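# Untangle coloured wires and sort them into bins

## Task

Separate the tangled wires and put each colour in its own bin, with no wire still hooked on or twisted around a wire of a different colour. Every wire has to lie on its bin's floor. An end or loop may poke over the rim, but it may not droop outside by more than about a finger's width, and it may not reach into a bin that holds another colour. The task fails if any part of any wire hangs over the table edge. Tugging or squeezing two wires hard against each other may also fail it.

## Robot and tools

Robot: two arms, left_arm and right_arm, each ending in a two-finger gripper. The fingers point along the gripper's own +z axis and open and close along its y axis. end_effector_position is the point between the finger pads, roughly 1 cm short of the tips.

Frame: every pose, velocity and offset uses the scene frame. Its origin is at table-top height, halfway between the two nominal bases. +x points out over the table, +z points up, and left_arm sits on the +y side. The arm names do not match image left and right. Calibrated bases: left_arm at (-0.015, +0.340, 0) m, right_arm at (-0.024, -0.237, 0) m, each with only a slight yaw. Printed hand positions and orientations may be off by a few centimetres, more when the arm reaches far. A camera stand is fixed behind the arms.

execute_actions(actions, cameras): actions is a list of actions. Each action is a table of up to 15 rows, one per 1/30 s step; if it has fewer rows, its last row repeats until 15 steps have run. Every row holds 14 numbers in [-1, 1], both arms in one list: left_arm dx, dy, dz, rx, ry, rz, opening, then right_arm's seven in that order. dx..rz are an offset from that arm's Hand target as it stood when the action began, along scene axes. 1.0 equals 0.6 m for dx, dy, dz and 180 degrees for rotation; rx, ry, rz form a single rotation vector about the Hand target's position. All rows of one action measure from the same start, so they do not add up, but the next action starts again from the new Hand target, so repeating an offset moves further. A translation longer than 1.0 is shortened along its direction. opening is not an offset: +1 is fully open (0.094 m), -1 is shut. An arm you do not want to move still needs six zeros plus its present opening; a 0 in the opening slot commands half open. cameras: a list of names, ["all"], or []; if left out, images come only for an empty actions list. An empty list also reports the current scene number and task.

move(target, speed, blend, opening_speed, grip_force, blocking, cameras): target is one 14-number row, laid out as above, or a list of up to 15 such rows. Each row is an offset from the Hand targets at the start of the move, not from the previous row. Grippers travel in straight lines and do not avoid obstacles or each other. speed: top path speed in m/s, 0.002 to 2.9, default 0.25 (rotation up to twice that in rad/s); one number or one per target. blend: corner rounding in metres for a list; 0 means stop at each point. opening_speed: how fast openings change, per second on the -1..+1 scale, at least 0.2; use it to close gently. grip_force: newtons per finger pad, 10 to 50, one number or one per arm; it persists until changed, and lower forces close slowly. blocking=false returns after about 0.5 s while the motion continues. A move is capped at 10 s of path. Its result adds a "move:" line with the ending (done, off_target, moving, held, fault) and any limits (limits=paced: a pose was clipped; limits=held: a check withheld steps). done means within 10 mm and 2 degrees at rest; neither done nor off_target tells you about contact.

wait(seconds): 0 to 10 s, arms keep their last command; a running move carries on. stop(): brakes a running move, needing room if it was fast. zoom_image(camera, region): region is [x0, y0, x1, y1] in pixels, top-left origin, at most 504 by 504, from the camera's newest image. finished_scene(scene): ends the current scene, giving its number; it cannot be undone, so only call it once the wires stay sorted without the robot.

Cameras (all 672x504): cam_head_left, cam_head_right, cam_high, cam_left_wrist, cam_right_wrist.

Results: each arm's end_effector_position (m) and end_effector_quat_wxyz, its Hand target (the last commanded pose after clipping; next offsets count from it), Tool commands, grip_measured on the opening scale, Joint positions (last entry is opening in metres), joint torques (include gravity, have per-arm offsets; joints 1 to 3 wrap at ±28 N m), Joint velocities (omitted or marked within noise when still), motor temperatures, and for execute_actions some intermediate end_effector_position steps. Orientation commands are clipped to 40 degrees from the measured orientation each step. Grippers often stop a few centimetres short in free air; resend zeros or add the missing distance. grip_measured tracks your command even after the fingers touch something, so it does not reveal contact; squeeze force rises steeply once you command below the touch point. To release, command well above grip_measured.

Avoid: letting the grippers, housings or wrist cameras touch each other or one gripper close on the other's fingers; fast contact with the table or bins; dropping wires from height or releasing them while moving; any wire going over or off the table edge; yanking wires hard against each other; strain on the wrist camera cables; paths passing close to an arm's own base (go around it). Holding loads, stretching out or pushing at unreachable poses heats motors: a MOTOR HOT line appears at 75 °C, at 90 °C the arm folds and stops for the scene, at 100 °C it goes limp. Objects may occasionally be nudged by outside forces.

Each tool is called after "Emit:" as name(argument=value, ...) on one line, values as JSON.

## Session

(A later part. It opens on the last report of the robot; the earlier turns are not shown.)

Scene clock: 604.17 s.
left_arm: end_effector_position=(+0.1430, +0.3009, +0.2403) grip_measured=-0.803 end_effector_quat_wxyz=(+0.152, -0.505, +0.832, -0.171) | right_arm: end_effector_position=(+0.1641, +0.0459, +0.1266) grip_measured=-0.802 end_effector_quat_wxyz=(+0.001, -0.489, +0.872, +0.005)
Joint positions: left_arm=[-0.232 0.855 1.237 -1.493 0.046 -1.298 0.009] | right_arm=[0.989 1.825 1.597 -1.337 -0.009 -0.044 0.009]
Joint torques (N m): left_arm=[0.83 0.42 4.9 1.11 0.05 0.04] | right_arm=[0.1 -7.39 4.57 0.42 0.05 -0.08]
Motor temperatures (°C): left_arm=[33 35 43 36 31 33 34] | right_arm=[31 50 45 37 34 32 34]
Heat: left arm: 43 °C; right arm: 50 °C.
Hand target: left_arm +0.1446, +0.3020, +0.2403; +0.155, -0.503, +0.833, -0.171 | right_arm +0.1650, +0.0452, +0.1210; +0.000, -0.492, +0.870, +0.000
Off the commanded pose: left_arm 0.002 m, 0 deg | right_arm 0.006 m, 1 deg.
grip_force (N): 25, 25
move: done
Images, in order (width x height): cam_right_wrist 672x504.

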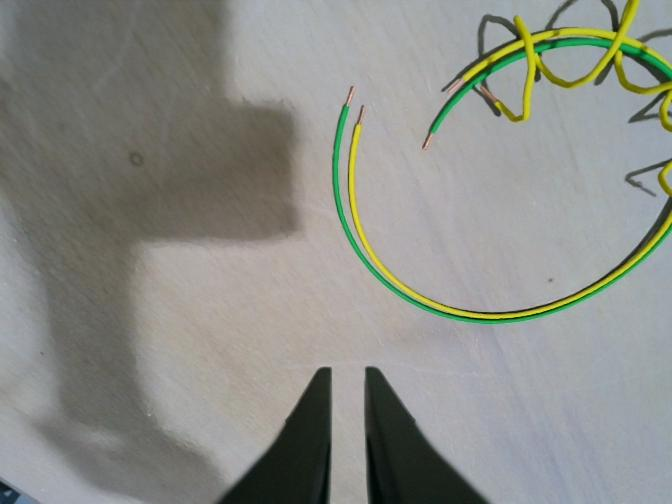

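Emit:
move(target=[0,0,0,0,0,0,-0.8,0.041,0.071,-0.12,0,0,0,-0.85], speed=0.12, cameras=["cam_right_wrist"])

Emit:
zoom_image(camera="cam_right_wrist", region=[240, 220, 500, 420])

Scene clock: 625.80 s.
left_arm: end_effector_position=(+0.1430, +0.3009, +0.2403) grip_measured=-0.803 end_effector_quat_wxyz=(+0.152, -0.505, +0.832, -0.171) | right_arm: end_effector_position=(+0.1864, +0.0811, +0.0506) grip_measured=-0.848 end_effector_quat_wxyz=(-0.009, -0.490, +0.871, +0.001)
Joint positions: left_arm=[-0.232 0.855 1.237 -1.493 0.046 -1.298 0.009] | right_arm=[0.992 2.039 1.587 -1.134 -0.009 -0.045 0.007]
Joint torques (N m): left_arm=[0.75 0.66 4.83 1.14 0.05 0.11] | right_arm=[0.54 -8.43 6.78 0.39 0.05 0.03]
Heat: left arm: 43 °C; right arm: 49 °C.
Hand target: left_arm +0.1446, +0.3020, +0.2403; +0.155, -0.503, +0.833, -0.171 | right_arm +0.1896, +0.0876, +0.0489; -0.001, -0.492, +0.870, +0.000
Off the commanded pose: left_arm 0.002 m, 0 deg | right_arm 0.008 m, 1 deg.
grip_force (N): 25, 25
move: done
Images, in order (width x height): cam_right_wrist 672x504.

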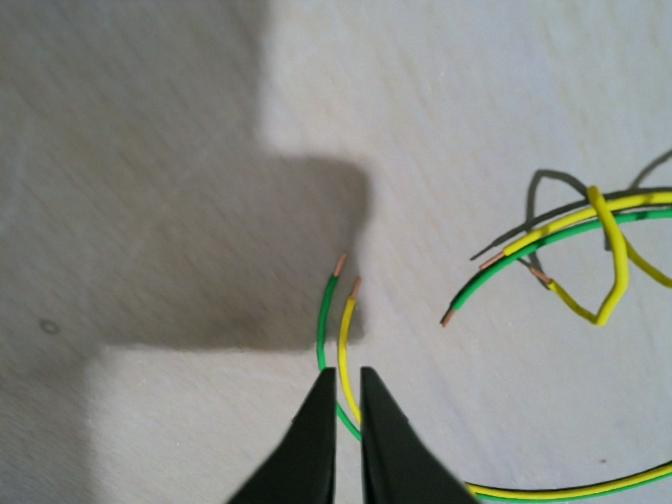

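Scaled by 1.938 from the camera's 672x504 image, which has a finer 960x720 frame.

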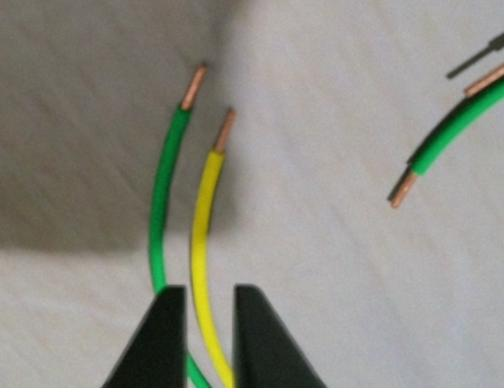

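Emit:
move(target=[0,0,0,0,0,0,-0.8,-0.003,0.008,-0.03,0,0,0,-0.85], speed=0.08, cameras=["cam_right_wrist"])

Emit:
zoom_image(camera="cam_right_wrist", region=[240, 260, 460, 460])

Scene clock: 635.40 s.
left_arm: end_effector_position=(+0.1430, +0.3009, +0.2403) grip_measured=-0.803 end_effector_quat_wxyz=(+0.152, -0.505, +0.832, -0.171) | right_arm: end_effector_position=(+0.1901, +0.0942, +0.0425) grip_measured=-0.848 end_effector_quat_wxyz=(+0.007, -0.492, +0.870, +0.009)
Joint positions: left_arm=[-0.232 0.855 1.237 -1.493 0.046 -1.298 0.009] | right_arm=[1.002 2.061 1.587 -1.076 -0.009 -0.038 0.007]
Joint torques (N m): left_arm=[0.58 0.69 4.9 1.1 0.04 0.04] | right_arm=[0.54 -8.18 4.36 0.45 0.05 0.07]
Heat: left arm: 43 °C; right arm: 49 °C.
Hand target: left_arm +0.1446, +0.3020, +0.2403; +0.155, -0.503, +0.833, -0.171 | right_arm +0.1877, +0.0925, +0.0309; -0.001, -0.492, +0.870, +0.000
Off the commanded pose: left_arm 0.002 m, 0 deg | right_arm 0.012 m, 1 deg.
grip_force (N): 25, 25
move: off_target (right_arm)
Images, in order (width x height): cam_right_wrist 672x504.

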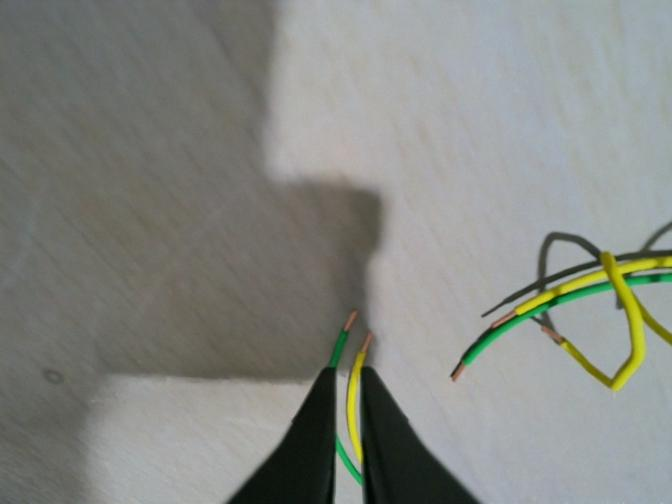

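Scaled by 2.291 from the camera's 672x504 image, which has a finer 960x720 frame.

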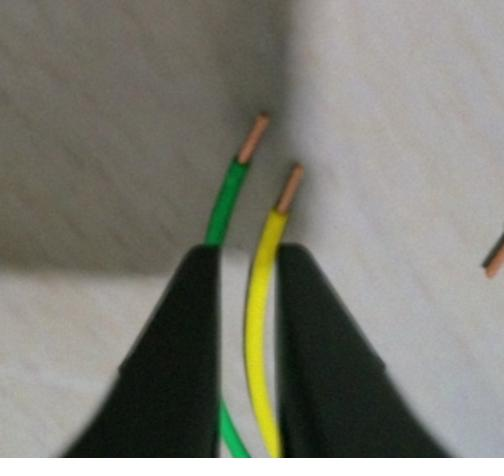

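Emit:
move(target=[0,0,0,0,0,0,-0.8,-0.008,-0.008,-0.012,0,0,0,-0.85], speed=0.08, cameras=["cam_right_wrist"])

Emit:
zoom_image(camera="cam_right_wrist", region=[240, 260, 460, 460])

Scene clock: 648.73 s.
left_arm: end_effector_position=(+0.1430, +0.3009, +0.2403) grip_measured=-0.803 end_effector_quat_wxyz=(+0.152, -0.505, +0.832, -0.171) | right_arm: end_effector_position=(+0.1848, +0.0877, +0.0286) grip_measured=-0.848 end_effector_quat_wxyz=(-0.001, -0.491, +0.871, +0.005)
Joint positions: left_arm=[-0.232 0.855 1.237 -1.493 0.046 -1.298 0.009] | right_arm=[1.005 2.061 1.53 -1.037 -0.009 -0.034 0.007]
Joint torques (N m): left_arm=[0.64 0.79 4.92 1.12 0 0.03] | right_arm=[0.62 -9.32 4.41 0.41 0.05 0.06]
Heat: left arm: 43 °C; right arm: 49 °C.
Hand target: left_arm +0.1446, +0.3020, +0.2403; +0.155, -0.503, +0.833, -0.171 | right_arm +0.1830, +0.0876, +0.0237; -0.001, -0.492, +0.871, +0.000
Off the commanded pose: left_arm 0.002 m, 0 deg | right_arm 0.005 m, 1 deg.
grip_force (N): 25, 25
move: done
Images, in order (width x height): cam_right_wrist 672x504.

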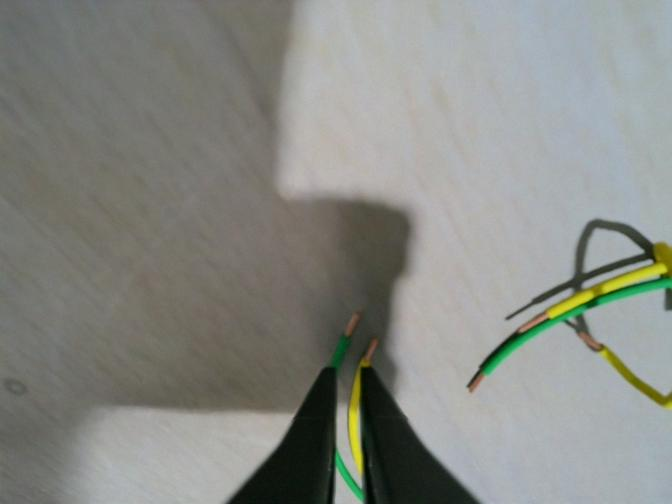

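Scaled by 2.291 from the camera's 672x504 image, which has a finer 960x720 frame.

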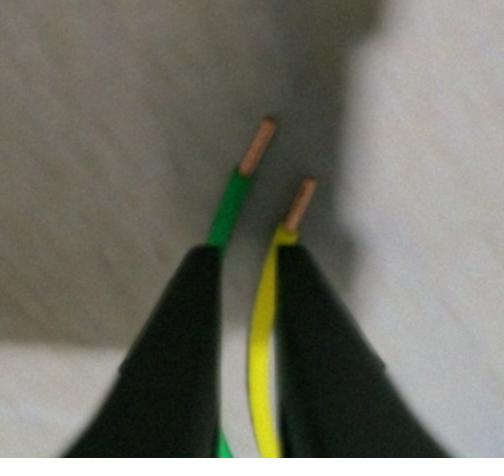

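Emit:
move(target=[0,0,0,0,0,0,-0.8,0,0.01,-0.012,0,0,0,-0.85], speed=0.06, cameras=["cam_right_wrist"])

Emit:
zoom_image(camera="cam_right_wrist", region=[240, 260, 460, 460])

Scene clock: 663.03 s.
left_arm: end_effector_position=(+0.1430, +0.3009, +0.2403) grip_measured=-0.803 end_effector_quat_wxyz=(+0.152, -0.505, +0.832, -0.171) | right_arm: end_effector_position=(+0.1833, +0.0922, +0.0248) grip_measured=-0.848 end_effector_quat_wxyz=(+0.001, -0.492, +0.871, +0.006)
Joint positions: left_arm=[-0.232 0.855 1.237 -1.493 0.046 -1.298 0.009] | right_arm=[1.014 2.071 1.53 -1.022 -0.009 -0.026 0.007]
Joint torques (N m): left_arm=[0.57 0.64 5.04 1.1 0.05 0.08] | right_arm=[0.54 -8.09 5.27 0.41 0.05 0.06]
Heat: left arm: 44 °C; right arm: 50 °C.
Hand target: left_arm +0.1446, +0.3020, +0.2403; +0.155, -0.503, +0.833, -0.171 | right_arm +0.1829, +0.0936, +0.0165; -0.001, -0.492, +0.870, +0.000
Off the commanded pose: left_arm 0.002 m, 0 deg | right_arm 0.009 m, 1 deg.
grip_force (N): 25, 25
move: done
Images, in order (width x height): cam_right_wrist 672x504.

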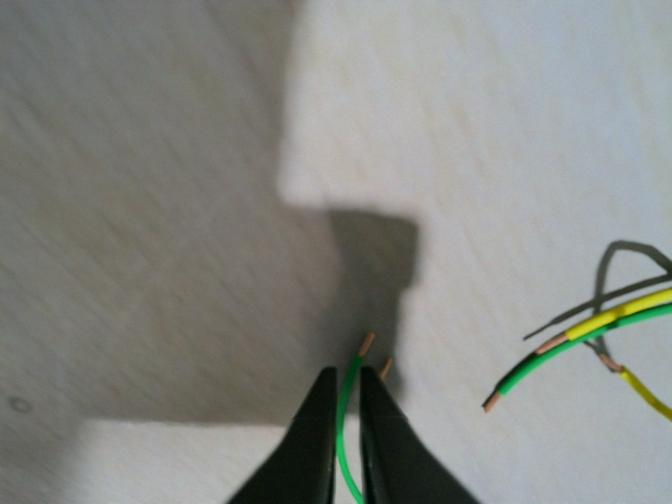

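Scaled by 2.291 from the camera's 672x504 image, which has a finer 960x720 frame.

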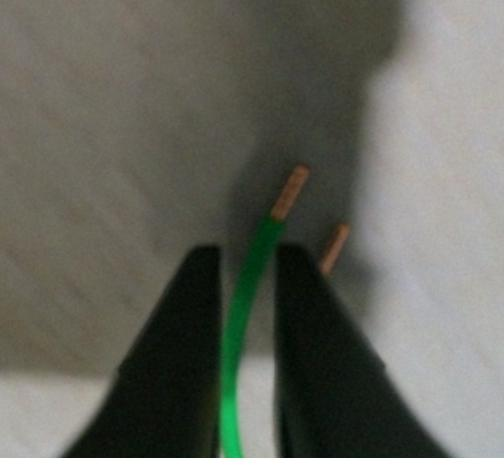

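Emit:
move(target=[[0,0,0,0,0,0,-0.8,0,0,-0.016,0,0,0,-0.85],[0,0,0,0,0,0,-0.8,0,0,-0.016,0,0,0,-1]], speed=0.06, opening_speed=0.5, cameras=["cam_right_wrist"])

Emit:
zoom_image(camera="cam_right_wrist", region=[240, 260, 460, 460])

Scene clock: 674.37 s.
left_arm: end_effector_position=(+0.1430, +0.3009, +0.2403) grip_measured=-0.803 end_effector_quat_wxyz=(+0.152, -0.505, +0.832, -0.171) | right_arm: end_effector_position=(+0.1865, +0.0950, +0.0202) grip_measured=-0.981 end_effector_quat_wxyz=(+0.009, -0.492, +0.871, +0.006)
Joint positions: left_arm=[-0.232 0.855 1.237 -1.493 0.046 -1.298 0.009] | right_arm=[1.014 2.079 1.523 -0.993 -0.003 -0.026 0.001]
Joint torques (N m): left_arm=[0.66 0.5 4.86 1.11 0.05 0.06] | right_arm=[0.54 -7.87 4.16 0.51 -0.02 0.06]
Heat: left arm: 44 °C; right arm: 49 °C.
Hand target: left_arm +0.1446, +0.3020, +0.2403; +0.155, -0.503, +0.833, -0.171 | right_arm +0.1830, +0.0936, +0.0069; -0.001, -0.492, +0.870, +0.000
Off the commanded pose: left_arm 0.002 m, 0 deg | right_arm 0.014 m, 1 deg.
grip_force (N): 25, 25
move: off_target (right_arm); target 2's new opening was sent with right_arm's hand 0.014 m and 1 deg from that target
Images, in order (width x height): cam_right_wrist 672x504.

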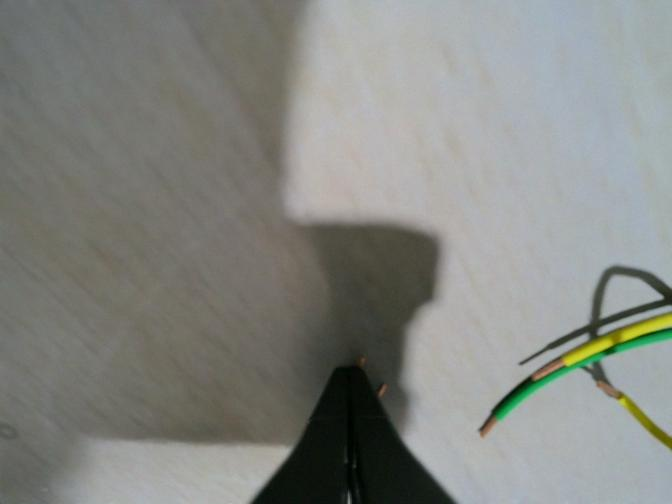

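Scaled by 2.291 from the camera's 672x504 image, which has a finer 960x720 frame.

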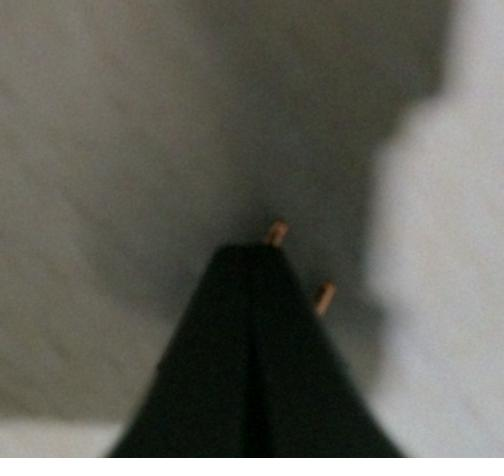

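Emit:
move(target=[[0,0,0,0,0,0,-0.8,0,0,0.01,0,0,0,-0.85],[0,0,0,0,0,0,-0.8,-0.006,-0.004,0.01,0,0,0,-0.85]], speed=0.06, cameras=["cam_right_wrist"])

Emit:
zoom_image(camera="cam_right_wrist", region=[240, 260, 460, 460])

Scene clock: 686.13 s.
left_arm: end_effector_position=(+0.1430, +0.3009, +0.2403) grip_measured=-0.803 end_effector_quat_wxyz=(+0.152, -0.505, +0.832, -0.171) | right_arm: end_effector_position=(+0.1852, +0.0954, +0.0202) grip_measured=-0.852 end_effector_quat_wxyz=(+0.008, -0.492, +0.871, +0.006)
Joint positions: left_arm=[-0.232 0.855 1.237 -1.493 0.046 -1.298 0.009] | right_arm=[1.018 2.079 1.523 -0.994 -0.003 -0.021 0.007]
Joint torques (N m): left_arm=[0.69 0.75 5.03 1.19 0.05 0.11] | right_arm=[0.64 -9.55 3.56 0.36 -0.02 0.05]
Heat: left arm: 44 °C; right arm: 47 °C.
Hand target: left_arm +0.1446, +0.3020, +0.2403; +0.155, -0.503, +0.833, -0.171 | right_arm +0.1793, +0.0913, +0.0129; -0.001, -0.492, +0.870, +0.000
Off the commanded pose: left_arm 0.002 m, 0 deg | right_arm 0.010 m, 1 deg.
grip_force (N): 25, 25
move: done
Images, in order (width x height): cam_right_wrist 672x504.

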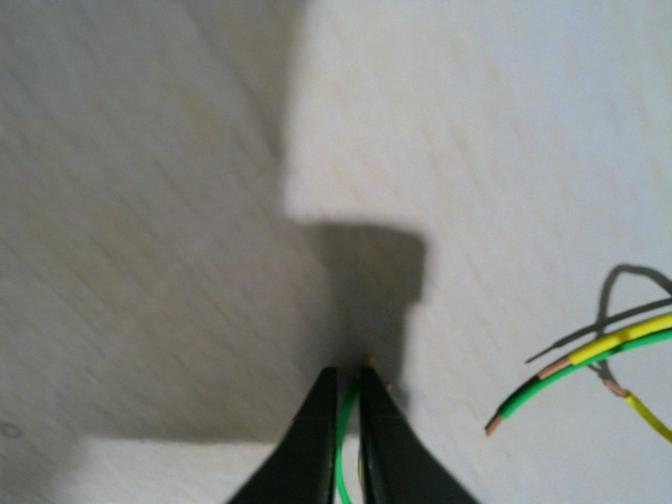

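Scaled by 2.291 from the camera's 672x504 image, which has a finer 960x720 frame.

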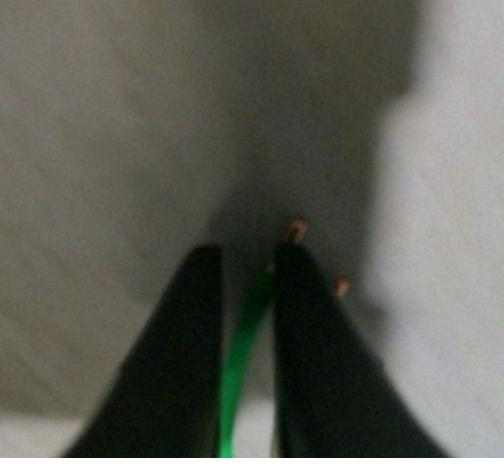

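Emit:
move(target=[[0,0,0,0,0,0,-0.8,0.0,-0.005,0.012,0,0,0,-0.85],[0,0,0,0,0,0,-0.8,0,-0.012,-0.005,0,0,0,-0.85]], speed=0.06, cameras=["cam_right_wrist"])

Emit:
zoom_image(camera="cam_right_wrist", region=[240, 260, 460, 460])

Scene clock: 698.73 s.
left_arm: end_effector_position=(+0.1430, +0.3009, +0.2403) grip_measured=-0.803 end_effector_quat_wxyz=(+0.152, -0.505, +0.832, -0.171) | right_arm: end_effector_position=(+0.1855, +0.0938, +0.0193) grip_measured=-0.851 end_effector_quat_wxyz=(+0.016, -0.491, +0.871, +0.006)
Joint positions: left_arm=[-0.232 0.855 1.237 -1.493 0.046 -1.298 0.009] | right_arm=[1.018 2.064 1.494 -0.968 0.004 -0.021 0.007]
Joint torques (N m): left_arm=[0.64 0.5 4.78 1.09 0.04 0.07] | right_arm=[-0.13 -9.59 2.66 0.34 -0.1 -0.04]
Heat: left arm: 44 °C; right arm: 47 °C.
Hand target: left_arm +0.1446, +0.3020, +0.2403; +0.155, -0.503, +0.833, -0.171 | right_arm +0.1793, +0.0841, +0.0100; -0.001, -0.492, +0.870, +0.000
Off the commanded pose: left_arm 0.002 m, 0 deg | right_arm 0.015 m, 2 deg.
grip_force (N): 25, 25
move: off_target (right_arm)
Images, in order (width x height): cam_right_wrist 672x504.

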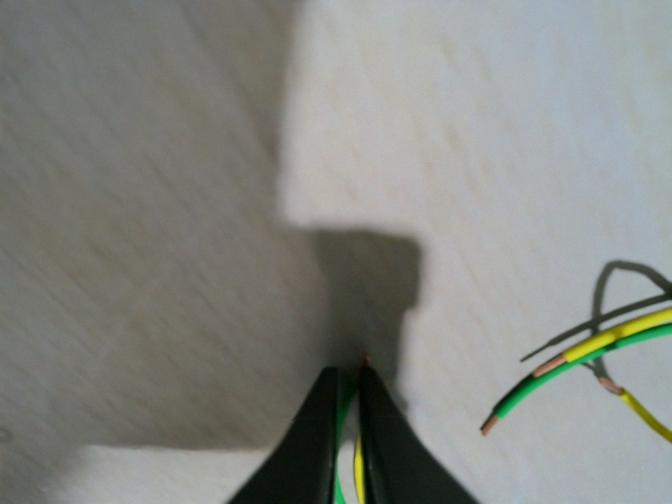

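Scaled by 2.291 from the camera's 672x504 image, which has a finer 960x720 frame.

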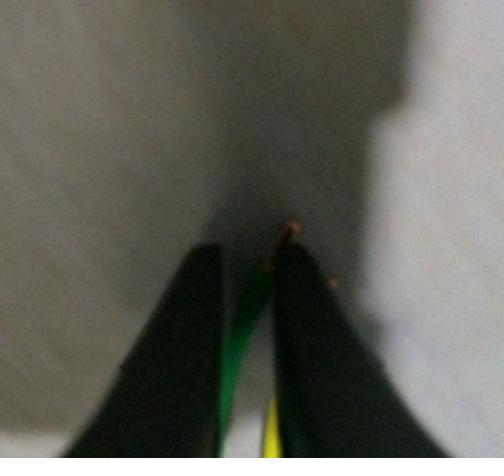

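Emit:
move(target=[0,0,0,0,0,0,-0.8,0.0,-0.002,-0.005,0,0,0,-1], speed=0.06, opening_speed=0.5, cameras=["cam_right_wrist"])

Emit:
zoom_image(camera="cam_right_wrist", region=[240, 260, 460, 460])

Scene clock: 707.27 s.
left_arm: end_effector_position=(+0.1430, +0.3009, +0.2403) grip_measured=-0.803 end_effector_quat_wxyz=(+0.152, -0.505, +0.832, -0.171) | right_arm: end_effector_position=(+0.1865, +0.0935, +0.0196) grip_measured=-0.981 end_effector_quat_wxyz=(+0.020, -0.491, +0.871, +0.006)
Joint positions: left_arm=[-0.232 0.855 1.237 -1.493 0.046 -1.298 0.009] | right_arm=[1.018 2.057 1.486 -0.958 0.009 -0.021 0.001]
Joint torques (N m): left_arm=[0.77 0.49 4.85 1.09 0.09 0.09] | right_arm=[-0.25 -9.01 2.44 0.38 -0.16 -0.06]
Heat: left arm: 44 °C; right arm: 46 °C.
Hand target: left_arm +0.1446, +0.3020, +0.2403; +0.155, -0.503, +0.833, -0.171 | right_arm +0.1793, +0.0829, +0.0069; -0.001, -0.492, +0.870, +0.000
Off the commanded pose: left_arm 0.002 m, 0 deg | right_arm 0.018 m, 2 deg.
grip_force (N): 25, 25
move: off_target (right_arm)
Images, in order (width x height): cam_right_wrist 672x504.

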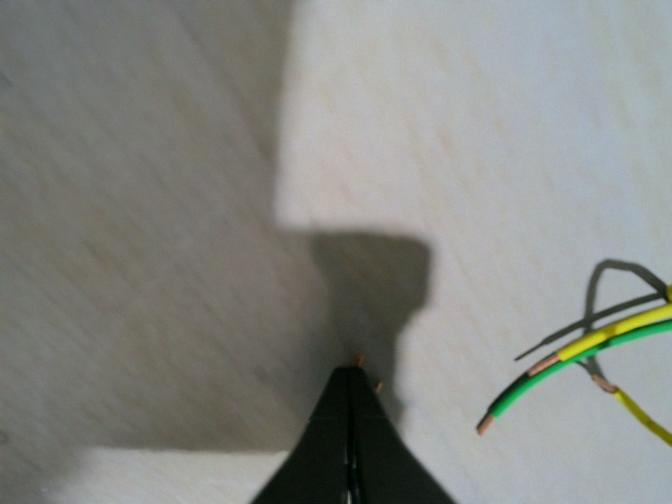

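Scaled by 2.291 from the camera's 672x504 image, which has a finer 960x720 frame.

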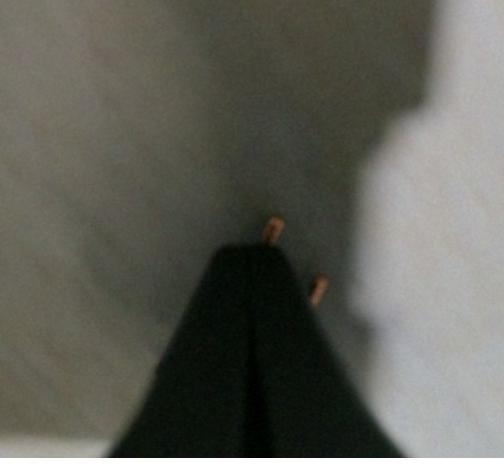

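Emit:
move(target=[[0,0,0,0,0,0,-0.8,0.005,0.01,0.03,0,0,0,-1],[0,0,0,0,0,0,-0.8,0.0,0.013,0.03,0,0,0,-0.85]], speed=0.06, cameras=["cam_right_wrist"])

Emit:
zoom_image(camera="cam_right_wrist", region=[240, 260, 460, 460])

Scene clock: 743.67 s.
left_arm: end_effector_position=(+0.1430, +0.3009, +0.2403) grip_measured=-0.803 end_effector_quat_wxyz=(+0.152, -0.505, +0.832, -0.171) | right_arm: end_effector_position=(+0.1794, +0.0824, +0.0209) grip_measured=-0.852 end_effector_quat_wxyz=(-0.004, -0.491, +0.871, -0.007)
Joint positions: left_arm=[-0.232 0.855 1.237 -1.493 0.046 -1.298 0.009] | right_arm=[1.018 2.057 1.492 -1.018 0.009 -0.021 0.007]
Joint torques (N m): left_arm=[0.88 0.65 4.93 1.15 0 0.07] | right_arm=[0.58 -8.92 7.91 0.11 -0.16 0.05]
Motor temperatures (°C): left_arm=[33 35 44 37 31 33 34] | right_arm=[31 45 41 36 34 32 34]
Heat: left arm: 44 °C; right arm: 45 °C.
Hand target: left_arm +0.1446, +0.3020, +0.2403; +0.155, -0.503, +0.833, -0.171 | right_arm +0.1792, +0.0906, +0.0249; -0.001, -0.492, +0.870, +0.000
Off the commanded pose: left_arm 0.002 m, 0 deg | right_arm 0.009 m, 1 deg.
grip_force (N): 25, 25
move: done
Images, in order (width x height): cam_right_wrist 672x504.

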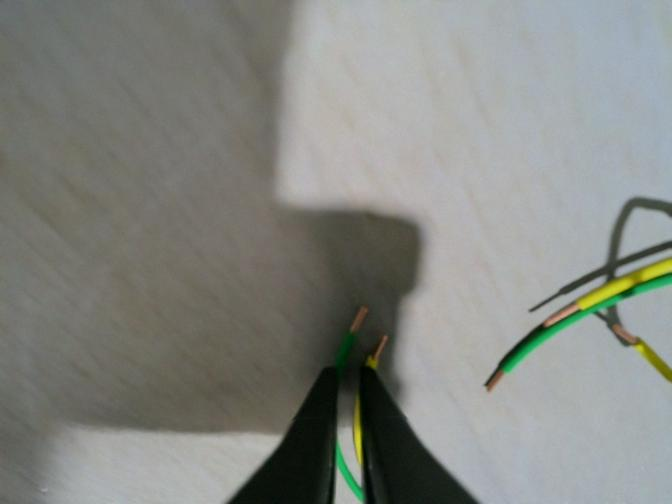

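Scaled by 2.291 from the camera's 672x504 image, which has a finer 960x720 frame.

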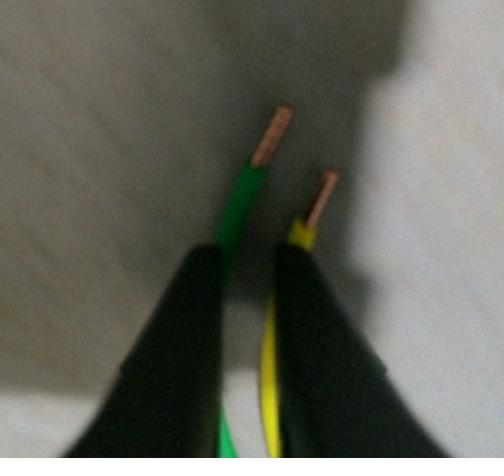

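Emit:
move(target=[[0,0,0,0,0,0,-0.8,0.0,0.01,0.025,0,0,0,-0.85]], speed=0.06, cameras=["cam_right_wrist"])

Emit:
zoom_image(camera="cam_right_wrist", region=[240, 260, 460, 460])

Scene clock: 755.90 s.
left_arm: end_effector_position=(+0.1430, +0.3009, +0.2403) grip_measured=-0.803 end_effector_quat_wxyz=(+0.152, -0.505, +0.832, -0.171) | right_arm: end_effector_position=(+0.1800, +0.0894, +0.0373) grip_measured=-0.852 end_effector_quat_wxyz=(-0.001, -0.492, +0.871, -0.006)
Joint positions: left_arm=[-0.232 0.855 1.237 -1.493 0.046 -1.298 0.009] | right_arm=[1.026 2.057 1.56 -1.081 0.009 -0.014 0.007]
Joint torques (N m): left_arm=[0.58 0.53 4.89 1.11 0.07 0.1] | right_arm=[0.54 -8.75 7.95 0.12 -0.15 0.07]
Heat: left arm: 44 °C; right arm: 45 °C.
Hand target: left_arm +0.1446, +0.3020, +0.2403; +0.155, -0.503, +0.833, -0.171 | right_arm +0.1793, +0.0966, +0.0399; -0.001, -0.492, +0.870, +0.000
Off the commanded pose: left_arm 0.002 m, 0 deg | right_arm 0.008 m, 1 deg.
grip_force (N): 25, 25
move: done
Images, in order (width x height): cam_right_wrist 672x504.

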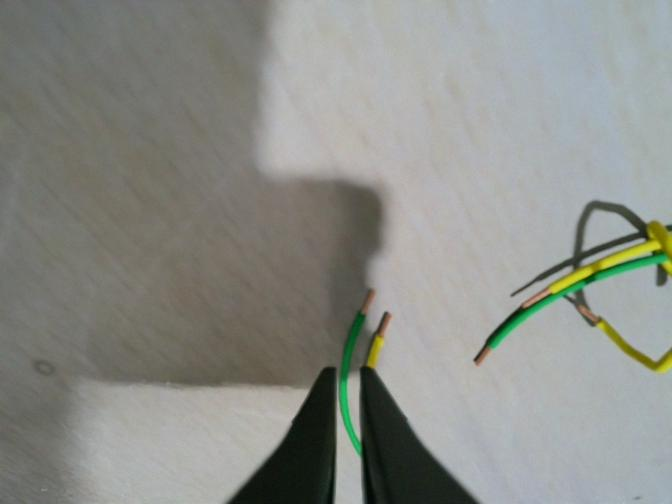

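Scaled by 2.291 from the camera's 672x504 image, which has a finer 960x720 frame.

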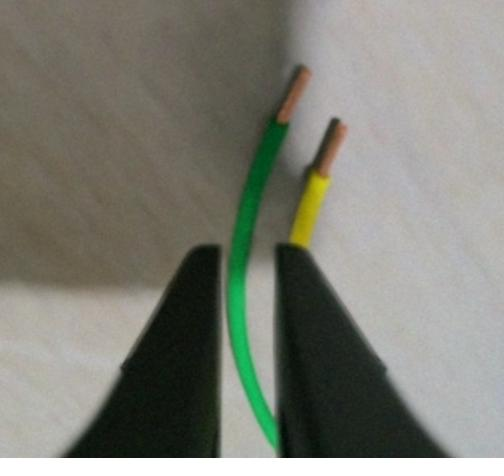

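Emit:
move(target=[[0,0,0,0,0,0,-0.8,-0.002,-0.009,-0.035,0,0,0,-0.85]], speed=0.06, cameras=["cam_right_wrist"])

Emit:
zoom_image(camera="cam_right_wrist", region=[240, 260, 460, 460])

Scene clock: 769.17 s.
left_arm: end_effector_position=(+0.1430, +0.3009, +0.2403) grip_measured=-0.803 end_effector_quat_wxyz=(+0.152, -0.505, +0.832, -0.171) | right_arm: end_effector_position=(+0.1813, +0.0914, +0.0277) grip_measured=-0.852 end_effector_quat_wxyz=(+0.008, -0.492, +0.871, -0.001)
Joint positions: left_arm=[-0.232 0.855 1.237 -1.493 0.046 -1.298 0.009] | right_arm=[1.026 2.057 1.52 -1.021 0.009 -0.014 0.007]
Joint torques (N m): left_arm=[0.79 0.8 4.83 1.08 0.05 0.08] | right_arm=[0.18 -8.43 4.51 0.41 -0.16 0.02]
Heat: left arm: 44 °C; right arm: 45 °C.
Hand target: left_arm +0.1446, +0.3020, +0.2403; +0.155, -0.503, +0.833, -0.171 | right_arm +0.1782, +0.0913, +0.0189; -0.001, -0.492, +0.870, +0.000
Off the commanded pose: left_arm 0.002 m, 0 deg | right_arm 0.009 m, 1 deg.
grip_force (N): 25, 25
move: done
Images, in order (width x height): cam_right_wrist 672x504.

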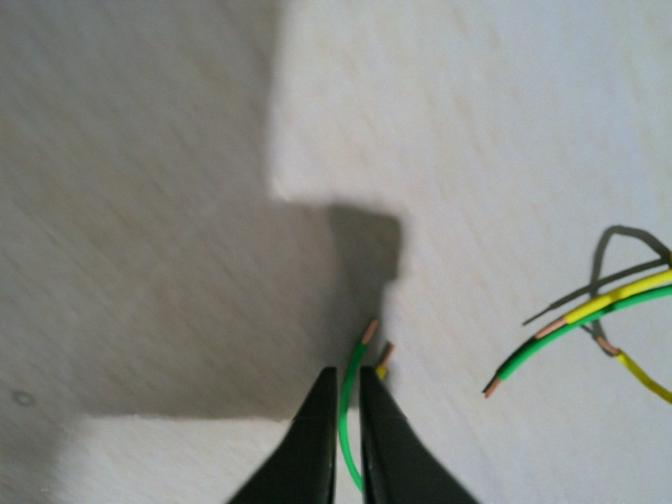

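Scaled by 2.291 from the camera's 672x504 image, which has a finer 960x720 frame.

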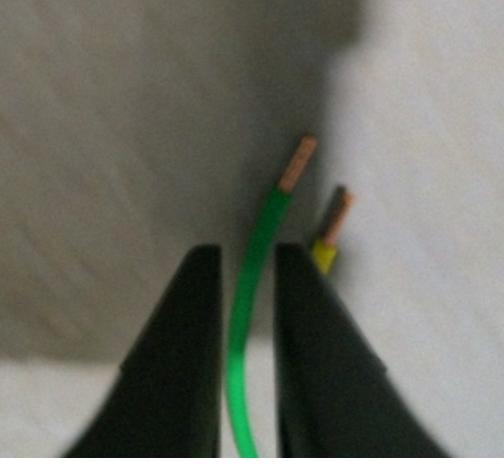

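Good; keep descending with slight pull-back.

Emit:
move(target=[[0,0,0,0,0,0,-0.8,-0.004,-0.006,-0.025,0,0,0,-0.85]], speed=0.06, cameras=["cam_right_wrist"])

Emit:
zoom_image(camera="cam_right_wrist", region=[240, 260, 460, 460])

Scene clock: 778.23 s.
left_arm: end_effector_position=(+0.1430, +0.3009, +0.2403) grip_measured=-0.803 end_effector_quat_wxyz=(+0.152, -0.505, +0.832, -0.171) | right_arm: end_effector_position=(+0.1789, +0.0878, +0.0174) grip_measured=-0.851 end_effector_quat_wxyz=(+0.006, -0.492, +0.871, -0.002)
Joint positions: left_arm=[-0.232 0.855 1.237 -1.493 0.046 -1.298 0.009] | right_arm=[1.026 2.057 1.477 -0.982 0.009 -0.014 0.007]
Joint torques (N m): left_arm=[0.65 0.66 4.88 1.12 0.04 0.08] | right_arm=[0.21 -8.05 3.32 0.69 -0.15 0.02]
Heat: left arm: 44 °C; right arm: 45 °C.
Hand target: left_arm +0.1446, +0.3020, +0.2403; +0.155, -0.503, +0.833, -0.171 | right_arm +0.1758, +0.0876, +0.0039; -0.001, -0.492, +0.870, +0.000
Off the commanded pose: left_arm 0.002 m, 0 deg | right_arm 0.014 m, 1 deg.
grip_force (N): 25, 25
move: off_target (right_arm)
Images, in order (width x height): cam_right_wrist 672x504.

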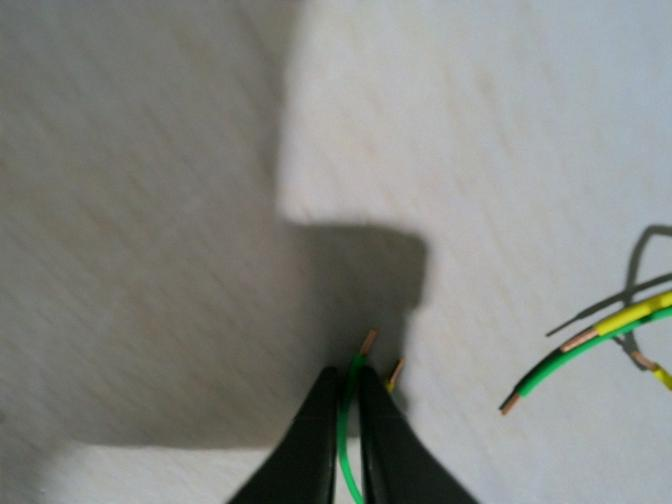

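Scaled by 2.291 from the camera's 672x504 image, which has a finer 960x720 frame.

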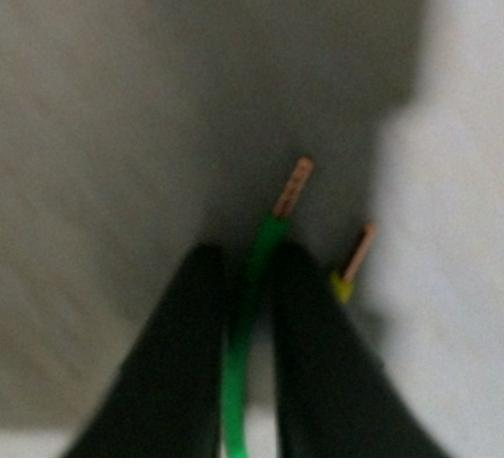

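Seated deep. Close.

Emit:
move(target=[[0,0,0,0,0,0,-0.8,0,0,0,0,0,0,-1]], opening_speed=0.5, cameras=["cam_right_wrist"])

Emit:
zoom_image(camera="cam_right_wrist", region=[240, 260, 460, 460])

Scene clock: 789.17 s.
left_arm: end_effector_position=(+0.1430, +0.3009, +0.2403) grip_measured=-0.803 end_effector_quat_wxyz=(+0.152, -0.505, +0.832, -0.171) | right_arm: end_effector_position=(+0.1792, +0.0882, +0.0174) grip_measured=-0.944 end_effector_quat_wxyz=(+0.007, -0.492, +0.871, -0.001)
Joint positions: left_arm=[-0.232 0.855 1.237 -1.493 0.046 -1.298 0.009] | right_arm=[1.026 2.057 1.477 -0.98 0.009 -0.014 0.003]
Joint torques (N m): left_arm=[0.58 0.7 4.94 1.1 0.06 0.02] | right_arm=[0.2 -8.06 3.33 0.67 -0.15 0.02]
Heat: left arm: 44 °C; right arm: 45 °C.
Hand target: left_arm +0.1446, +0.3020, +0.2403; +0.155, -0.503, +0.833, -0.171 | right_arm +0.1758, +0.0876, +0.0039; -0.001, -0.492, +0.870, +0.000
Off the commanded pose: left_arm 0.002 m, 0 deg | right_arm 0.014 m, 1 deg.
grip_force (N): 25, 25
move: off_target (right_arm)
Images, in order (width x height): cam_right_wrist 672x504.

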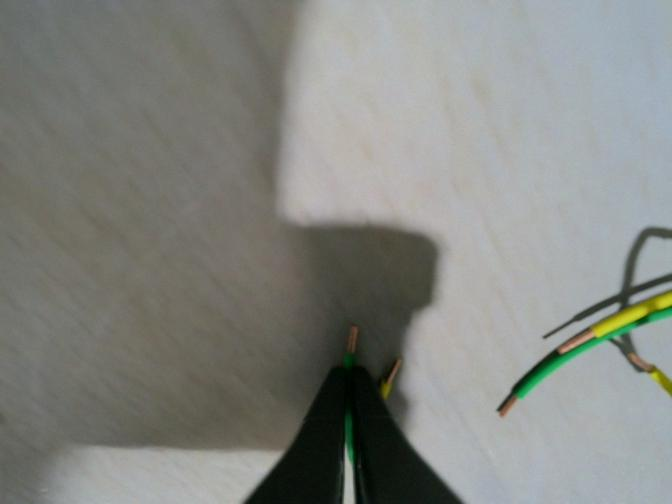

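Scaled by 2.291 from the camera's 672x504 image, which has a finer 960x720 frame.

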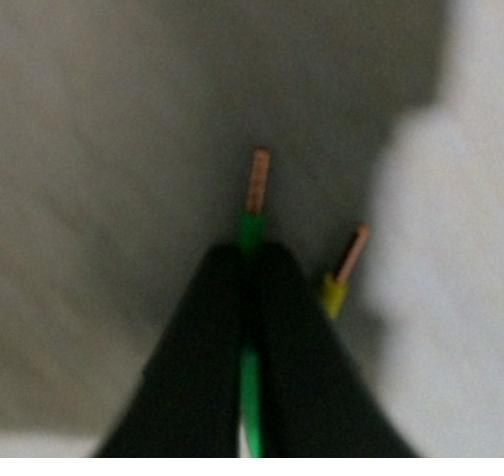

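Emit:
move(target=[[0,0,0,0,0,0,-0.8,-0.01,-0.01,0.09,0,0,0,-1],[0,0,0,0,0,0,-0.8,-0.022,-0.103,0.135,0,0,-0.27,-1],[0,0,0,0,0,0,-0.8,-0.052,-0.246,0.135,0,0,-0.41,-1],[0,0,0,0,0,0,-0.8,0.008,-0.343,0.125,0,0,-0.57,-1]], speed=0.08, blend=0.01, cameras=["cam_head_left","cam_right_wrist"])

Emit:
zoom_image(camera="cam_head_left", region=[300, 300, 430, 410])

Scene clock: 810.10 s.
left_arm: end_effector_position=(+0.1430, +0.3009, +0.2403) grip_measured=-0.803 end_effector_quat_wxyz=(+0.152, -0.505, +0.832, -0.171) | right_arm: end_effector_position=(+0.1590, -0.0814, +0.0803) grip_measured=-0.946 end_effector_quat_wxyz=(-0.006, +0.219, +0.976, -0.009)
Joint positions: left_arm=[-0.232 0.855 1.237 -1.493 0.046 -1.298 0.009] | right_arm=[0.715 1.49 1.046 -1.148 0.002 1.146 0.003]
Joint torques (N m): left_arm=[0.76 0.49 4.93 1.13 0.07 0.1] | right_arm=[-0.49 -6.84 4.4 0.31 -0.09 0.08]
Heat: left arm: 44 °C; right arm: 46 °C.
Hand target: left_arm +0.1446, +0.3020, +0.2403; +0.155, -0.503, +0.833, -0.171 | right_arm +0.1587, -0.0829, +0.0825; -0.001, +0.226, +0.974, +0.001 (not the last commanded pose)
Off the commanded pose: left_arm 0.002 m, 0 deg | right_arm 0.043 m, 18 deg.
grip_force (N): 25, 25
move: off_target (right_arm; path cut at 10 s); path passed 3 of 4 targets
Images, in order (width x height): cam_head_left 672x504, cam_right_wrist 672x504.

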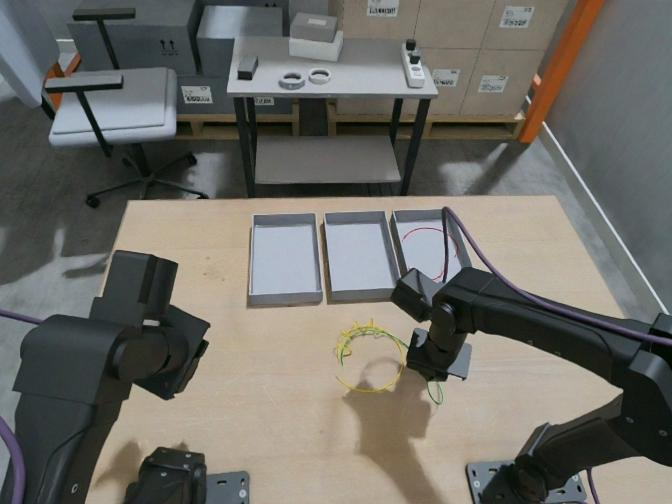

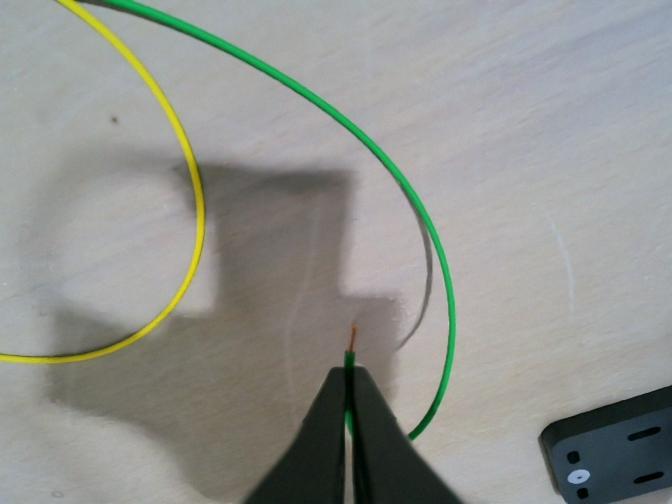

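Scaled by 3.877 from the camera's 672x504 image, which has a finer 960x720 frame.

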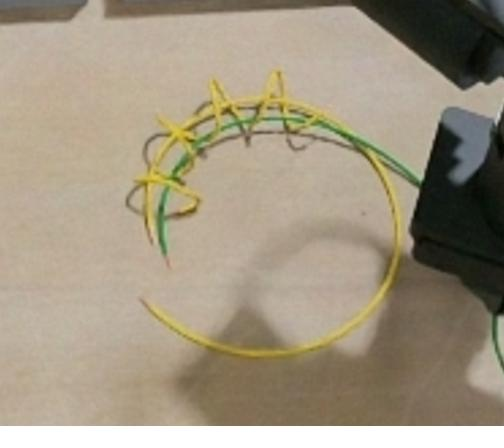

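Emit:
move(target=[[0,0,0,0,0,0,-0.8,0.0855,-0.259,-0.02,0,0,-0.05,-1],[0,0,0,0,0,0,-0.8,0.157,-0.388,-0.02,0,0,-0.2,-1],[0,0,0,0,0,0,-0.8,0.197,-0.538,-0.005,0,0,-0.2,-1]], speed=0.07, blend=0.01, cameras=["cam_head_left"])

Emit:
zoom_image(camera="cam_head_left", region=[300, 300, 430, 410])

Scene clock: 828.17 s.
left_arm: end_effector_position=(+0.1430, +0.3009, +0.2403) grip_measured=-0.803 end_effector_quat_wxyz=(+0.152, -0.505, +0.832, -0.171) | right_arm: end_effector_position=(+0.2722, -0.4020, +0.0777) grip_measured=-0.946 end_effector_quat_wxyz=(-0.001, +0.518, +0.856, +0.000)
Joint positions: left_arm=[-0.232 0.855 1.237 -1.493 0.046 -1.298 0.009] | right_arm=[-0.499 1.844 1.426 -1.155 0 0.577 0.003]
Joint torques (N m): left_arm=[0.81 0.7 4.86 1.05 0.06 0.07] | right_arm=[-0.25 -6.46 8.24 0.15 -0.06 -0.05]
Heat: left arm: 44 °C; right arm: 45 °C.
Hand target: left_arm +0.1446, +0.3020, +0.2403; +0.155, -0.503, +0.833, -0.171 | right_arm +0.2768, -0.4057, +0.0795; +0.000, +0.516, +0.856, +0.001
Off the commanded pose: left_arm 0.002 m, 0 deg | right_arm 0.006 m, 0 deg.
grip_force (N): 25, 25
move: done
Images, in order (width x height): cam_head_left 672x504.

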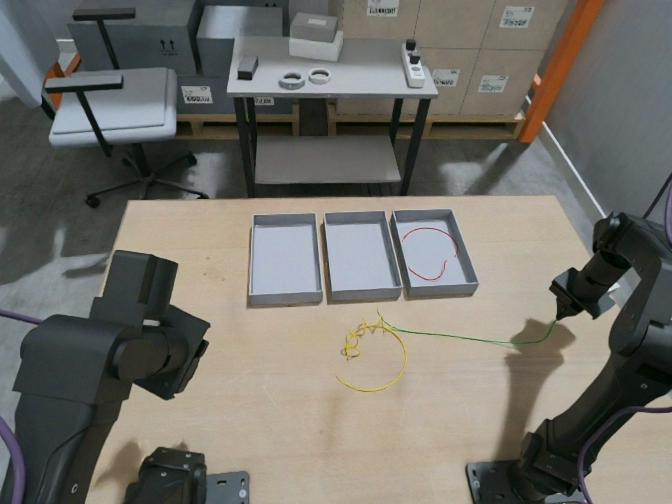

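Scaled by 3.877 from the camera's 672x504 image, which has a finer 960x720 frame.

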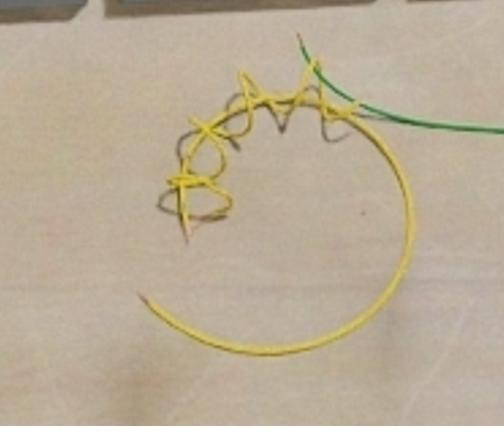

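Emit:
move(target=[[0,0,0,0,0,0,-0.8,0.02,-0.09,0.03,0,0,0,-1],[0,0,0,0,0,0,-0.8,0.02,-0.09,0.25,0,0,0,-1],[0,0,0,0,0,0,-0.8,0.17,0.2,0.37,0,0,0,-1]], speed=[0.08,0.12,0.12], blend=[0.01,0.02,0], cameras=["cam_head_left","cam_right_wrist"])

Scene clock: 851.53 s.
left_arm: end_effector_position=(+0.1430, +0.3009, +0.2403) grip_measured=-0.803 end_effector_quat_wxyz=(+0.152, -0.505, +0.832, -0.171) | right_arm: end_effector_position=(+0.3768, -0.2847, +0.2986) grip_measured=-0.946 end_effector_quat_wxyz=(+0.199, +0.501, +0.838, +0.089)
Joint positions: left_arm=[-0.232 0.855 1.237 -1.493 0.046 -1.298 0.009] | right_arm=[-0.109 1.869 2.289 -1.551 0 0.957 0.003]
Joint torques (N m): left_arm=[0.7 0.44 5.03 1.13 0.03 0.08] | right_arm=[-0.16 -6.79 7.38 1 -0.05 0.05]
Motor temperatures (°C): left_arm=[33 34 44 37 31 33 34] | right_arm=[31 45 46 36 34 32 34]
Heat: left arm: 44 °C; right arm: 46 °C.
Hand target: left_arm +0.1446, +0.3020, +0.2403; +0.155, -0.503, +0.833, -0.171 | right_arm +0.3787, -0.2857, +0.3016; +0.000, +0.516, +0.856, +0.001
Off the commanded pose: left_arm 0.002 m, 0 deg | right_arm 0.004 m, 25 deg.
joint sent to its limit (right arm) — joint 4 (wrist pitch), lower limit. The joint targets are off in orientation, not in position.
grip_force (N): 25, 25
move: off_target (right_arm)
Images, in order (width x height): cam_head_left 672x504, cam_right_wrist 672x504.

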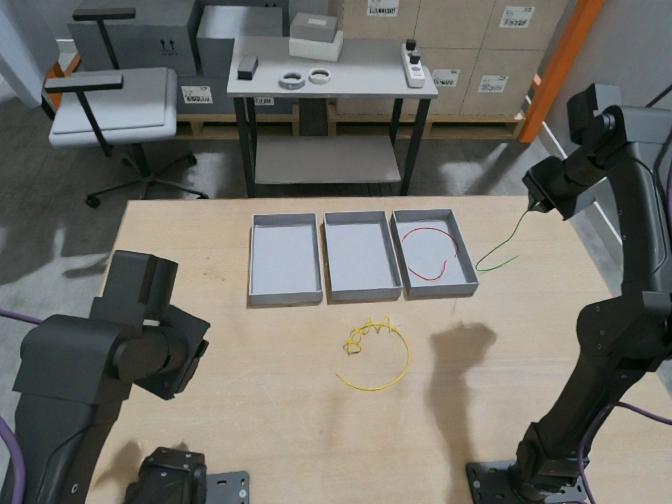

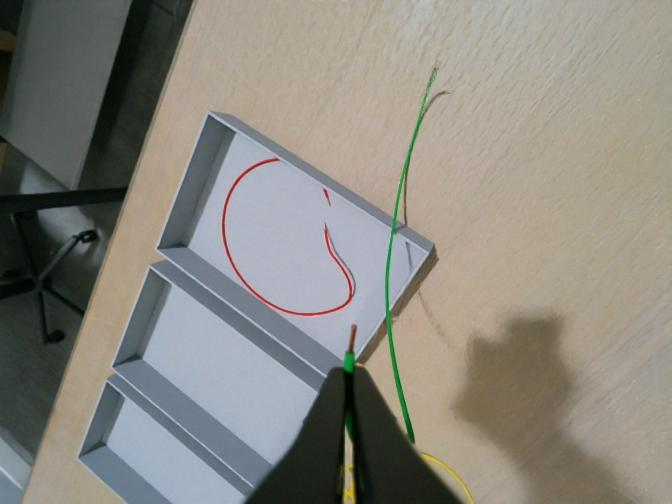

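Emit:
move(target=[[0,0,0,0,0,0,-0.8,0.0,0.0,0.13,0,0,0,-1],[0,0,0,0,0,0,-0.8,0.04,0.15,0.13,0,0,0,-1]], speed=0.1, blend=[0.02,0], cameras=["cam_head_left","cam_right_wrist"])

Scene clock: 866.10 s.
left_arm: end_effector_position=(+0.1430, +0.3009, +0.2403) grip_measured=-0.803 end_effector_quat_wxyz=(+0.152, -0.505, +0.832, -0.171) | right_arm: end_effector_position=(+0.4005, -0.1953, +0.3790) grip_measured=-0.946 end_effector_quat_wxyz=(+0.281, +0.481, +0.804, +0.207)
Joint positions: left_arm=[-0.232 0.855 1.237 -1.493 0.046 -1.298 0.009] | right_arm=[0.108 1.929 2.622 -1.551 0 1.176 0.003]
Joint torques (N m): left_arm=[0.7 0.54 4.94 1.11 0.04 0.08] | right_arm=[-0.1 -6.23 6.56 1.43 -0.04 0.04]
Heat: left arm: 44 °C; right arm: 45 °C.
Hand target: left_arm +0.1446, +0.3020, +0.2403; +0.155, -0.503, +0.833, -0.171 | right_arm +0.4028, -0.1957, +0.3796; +0.006, +0.516, +0.856, +0.005
Off the commanded pose: left_arm 0.002 m, 0 deg | right_arm 0.002 m, 41 deg; orientation clipped.
joint sent to its limit (right arm) — joint 4 (wrist pitch), lower limit. The joint targets are off in orientation, not in position.
grip_force (N): 25, 25
move: off_target (right_arm); limits=paced
Images, in order (width x height): cam_head_left 672x504, cam_right_wrist 672x504.

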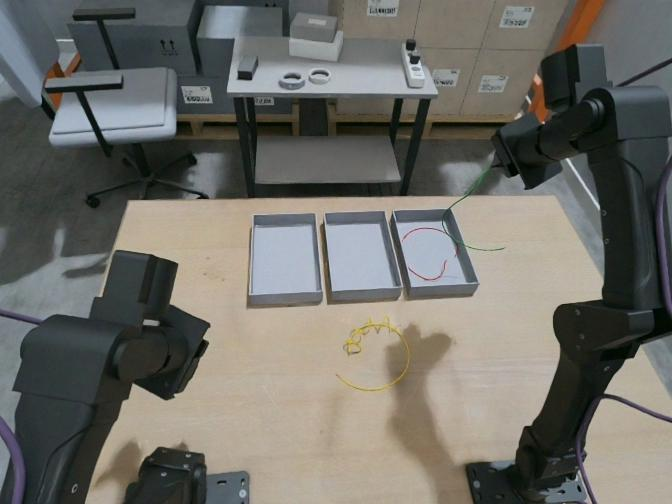

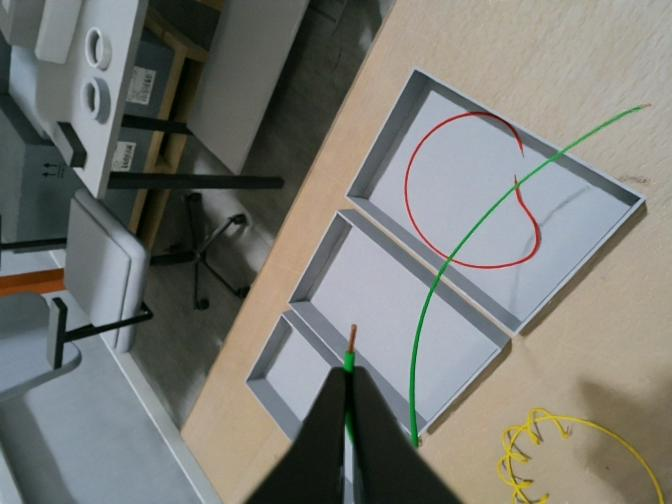

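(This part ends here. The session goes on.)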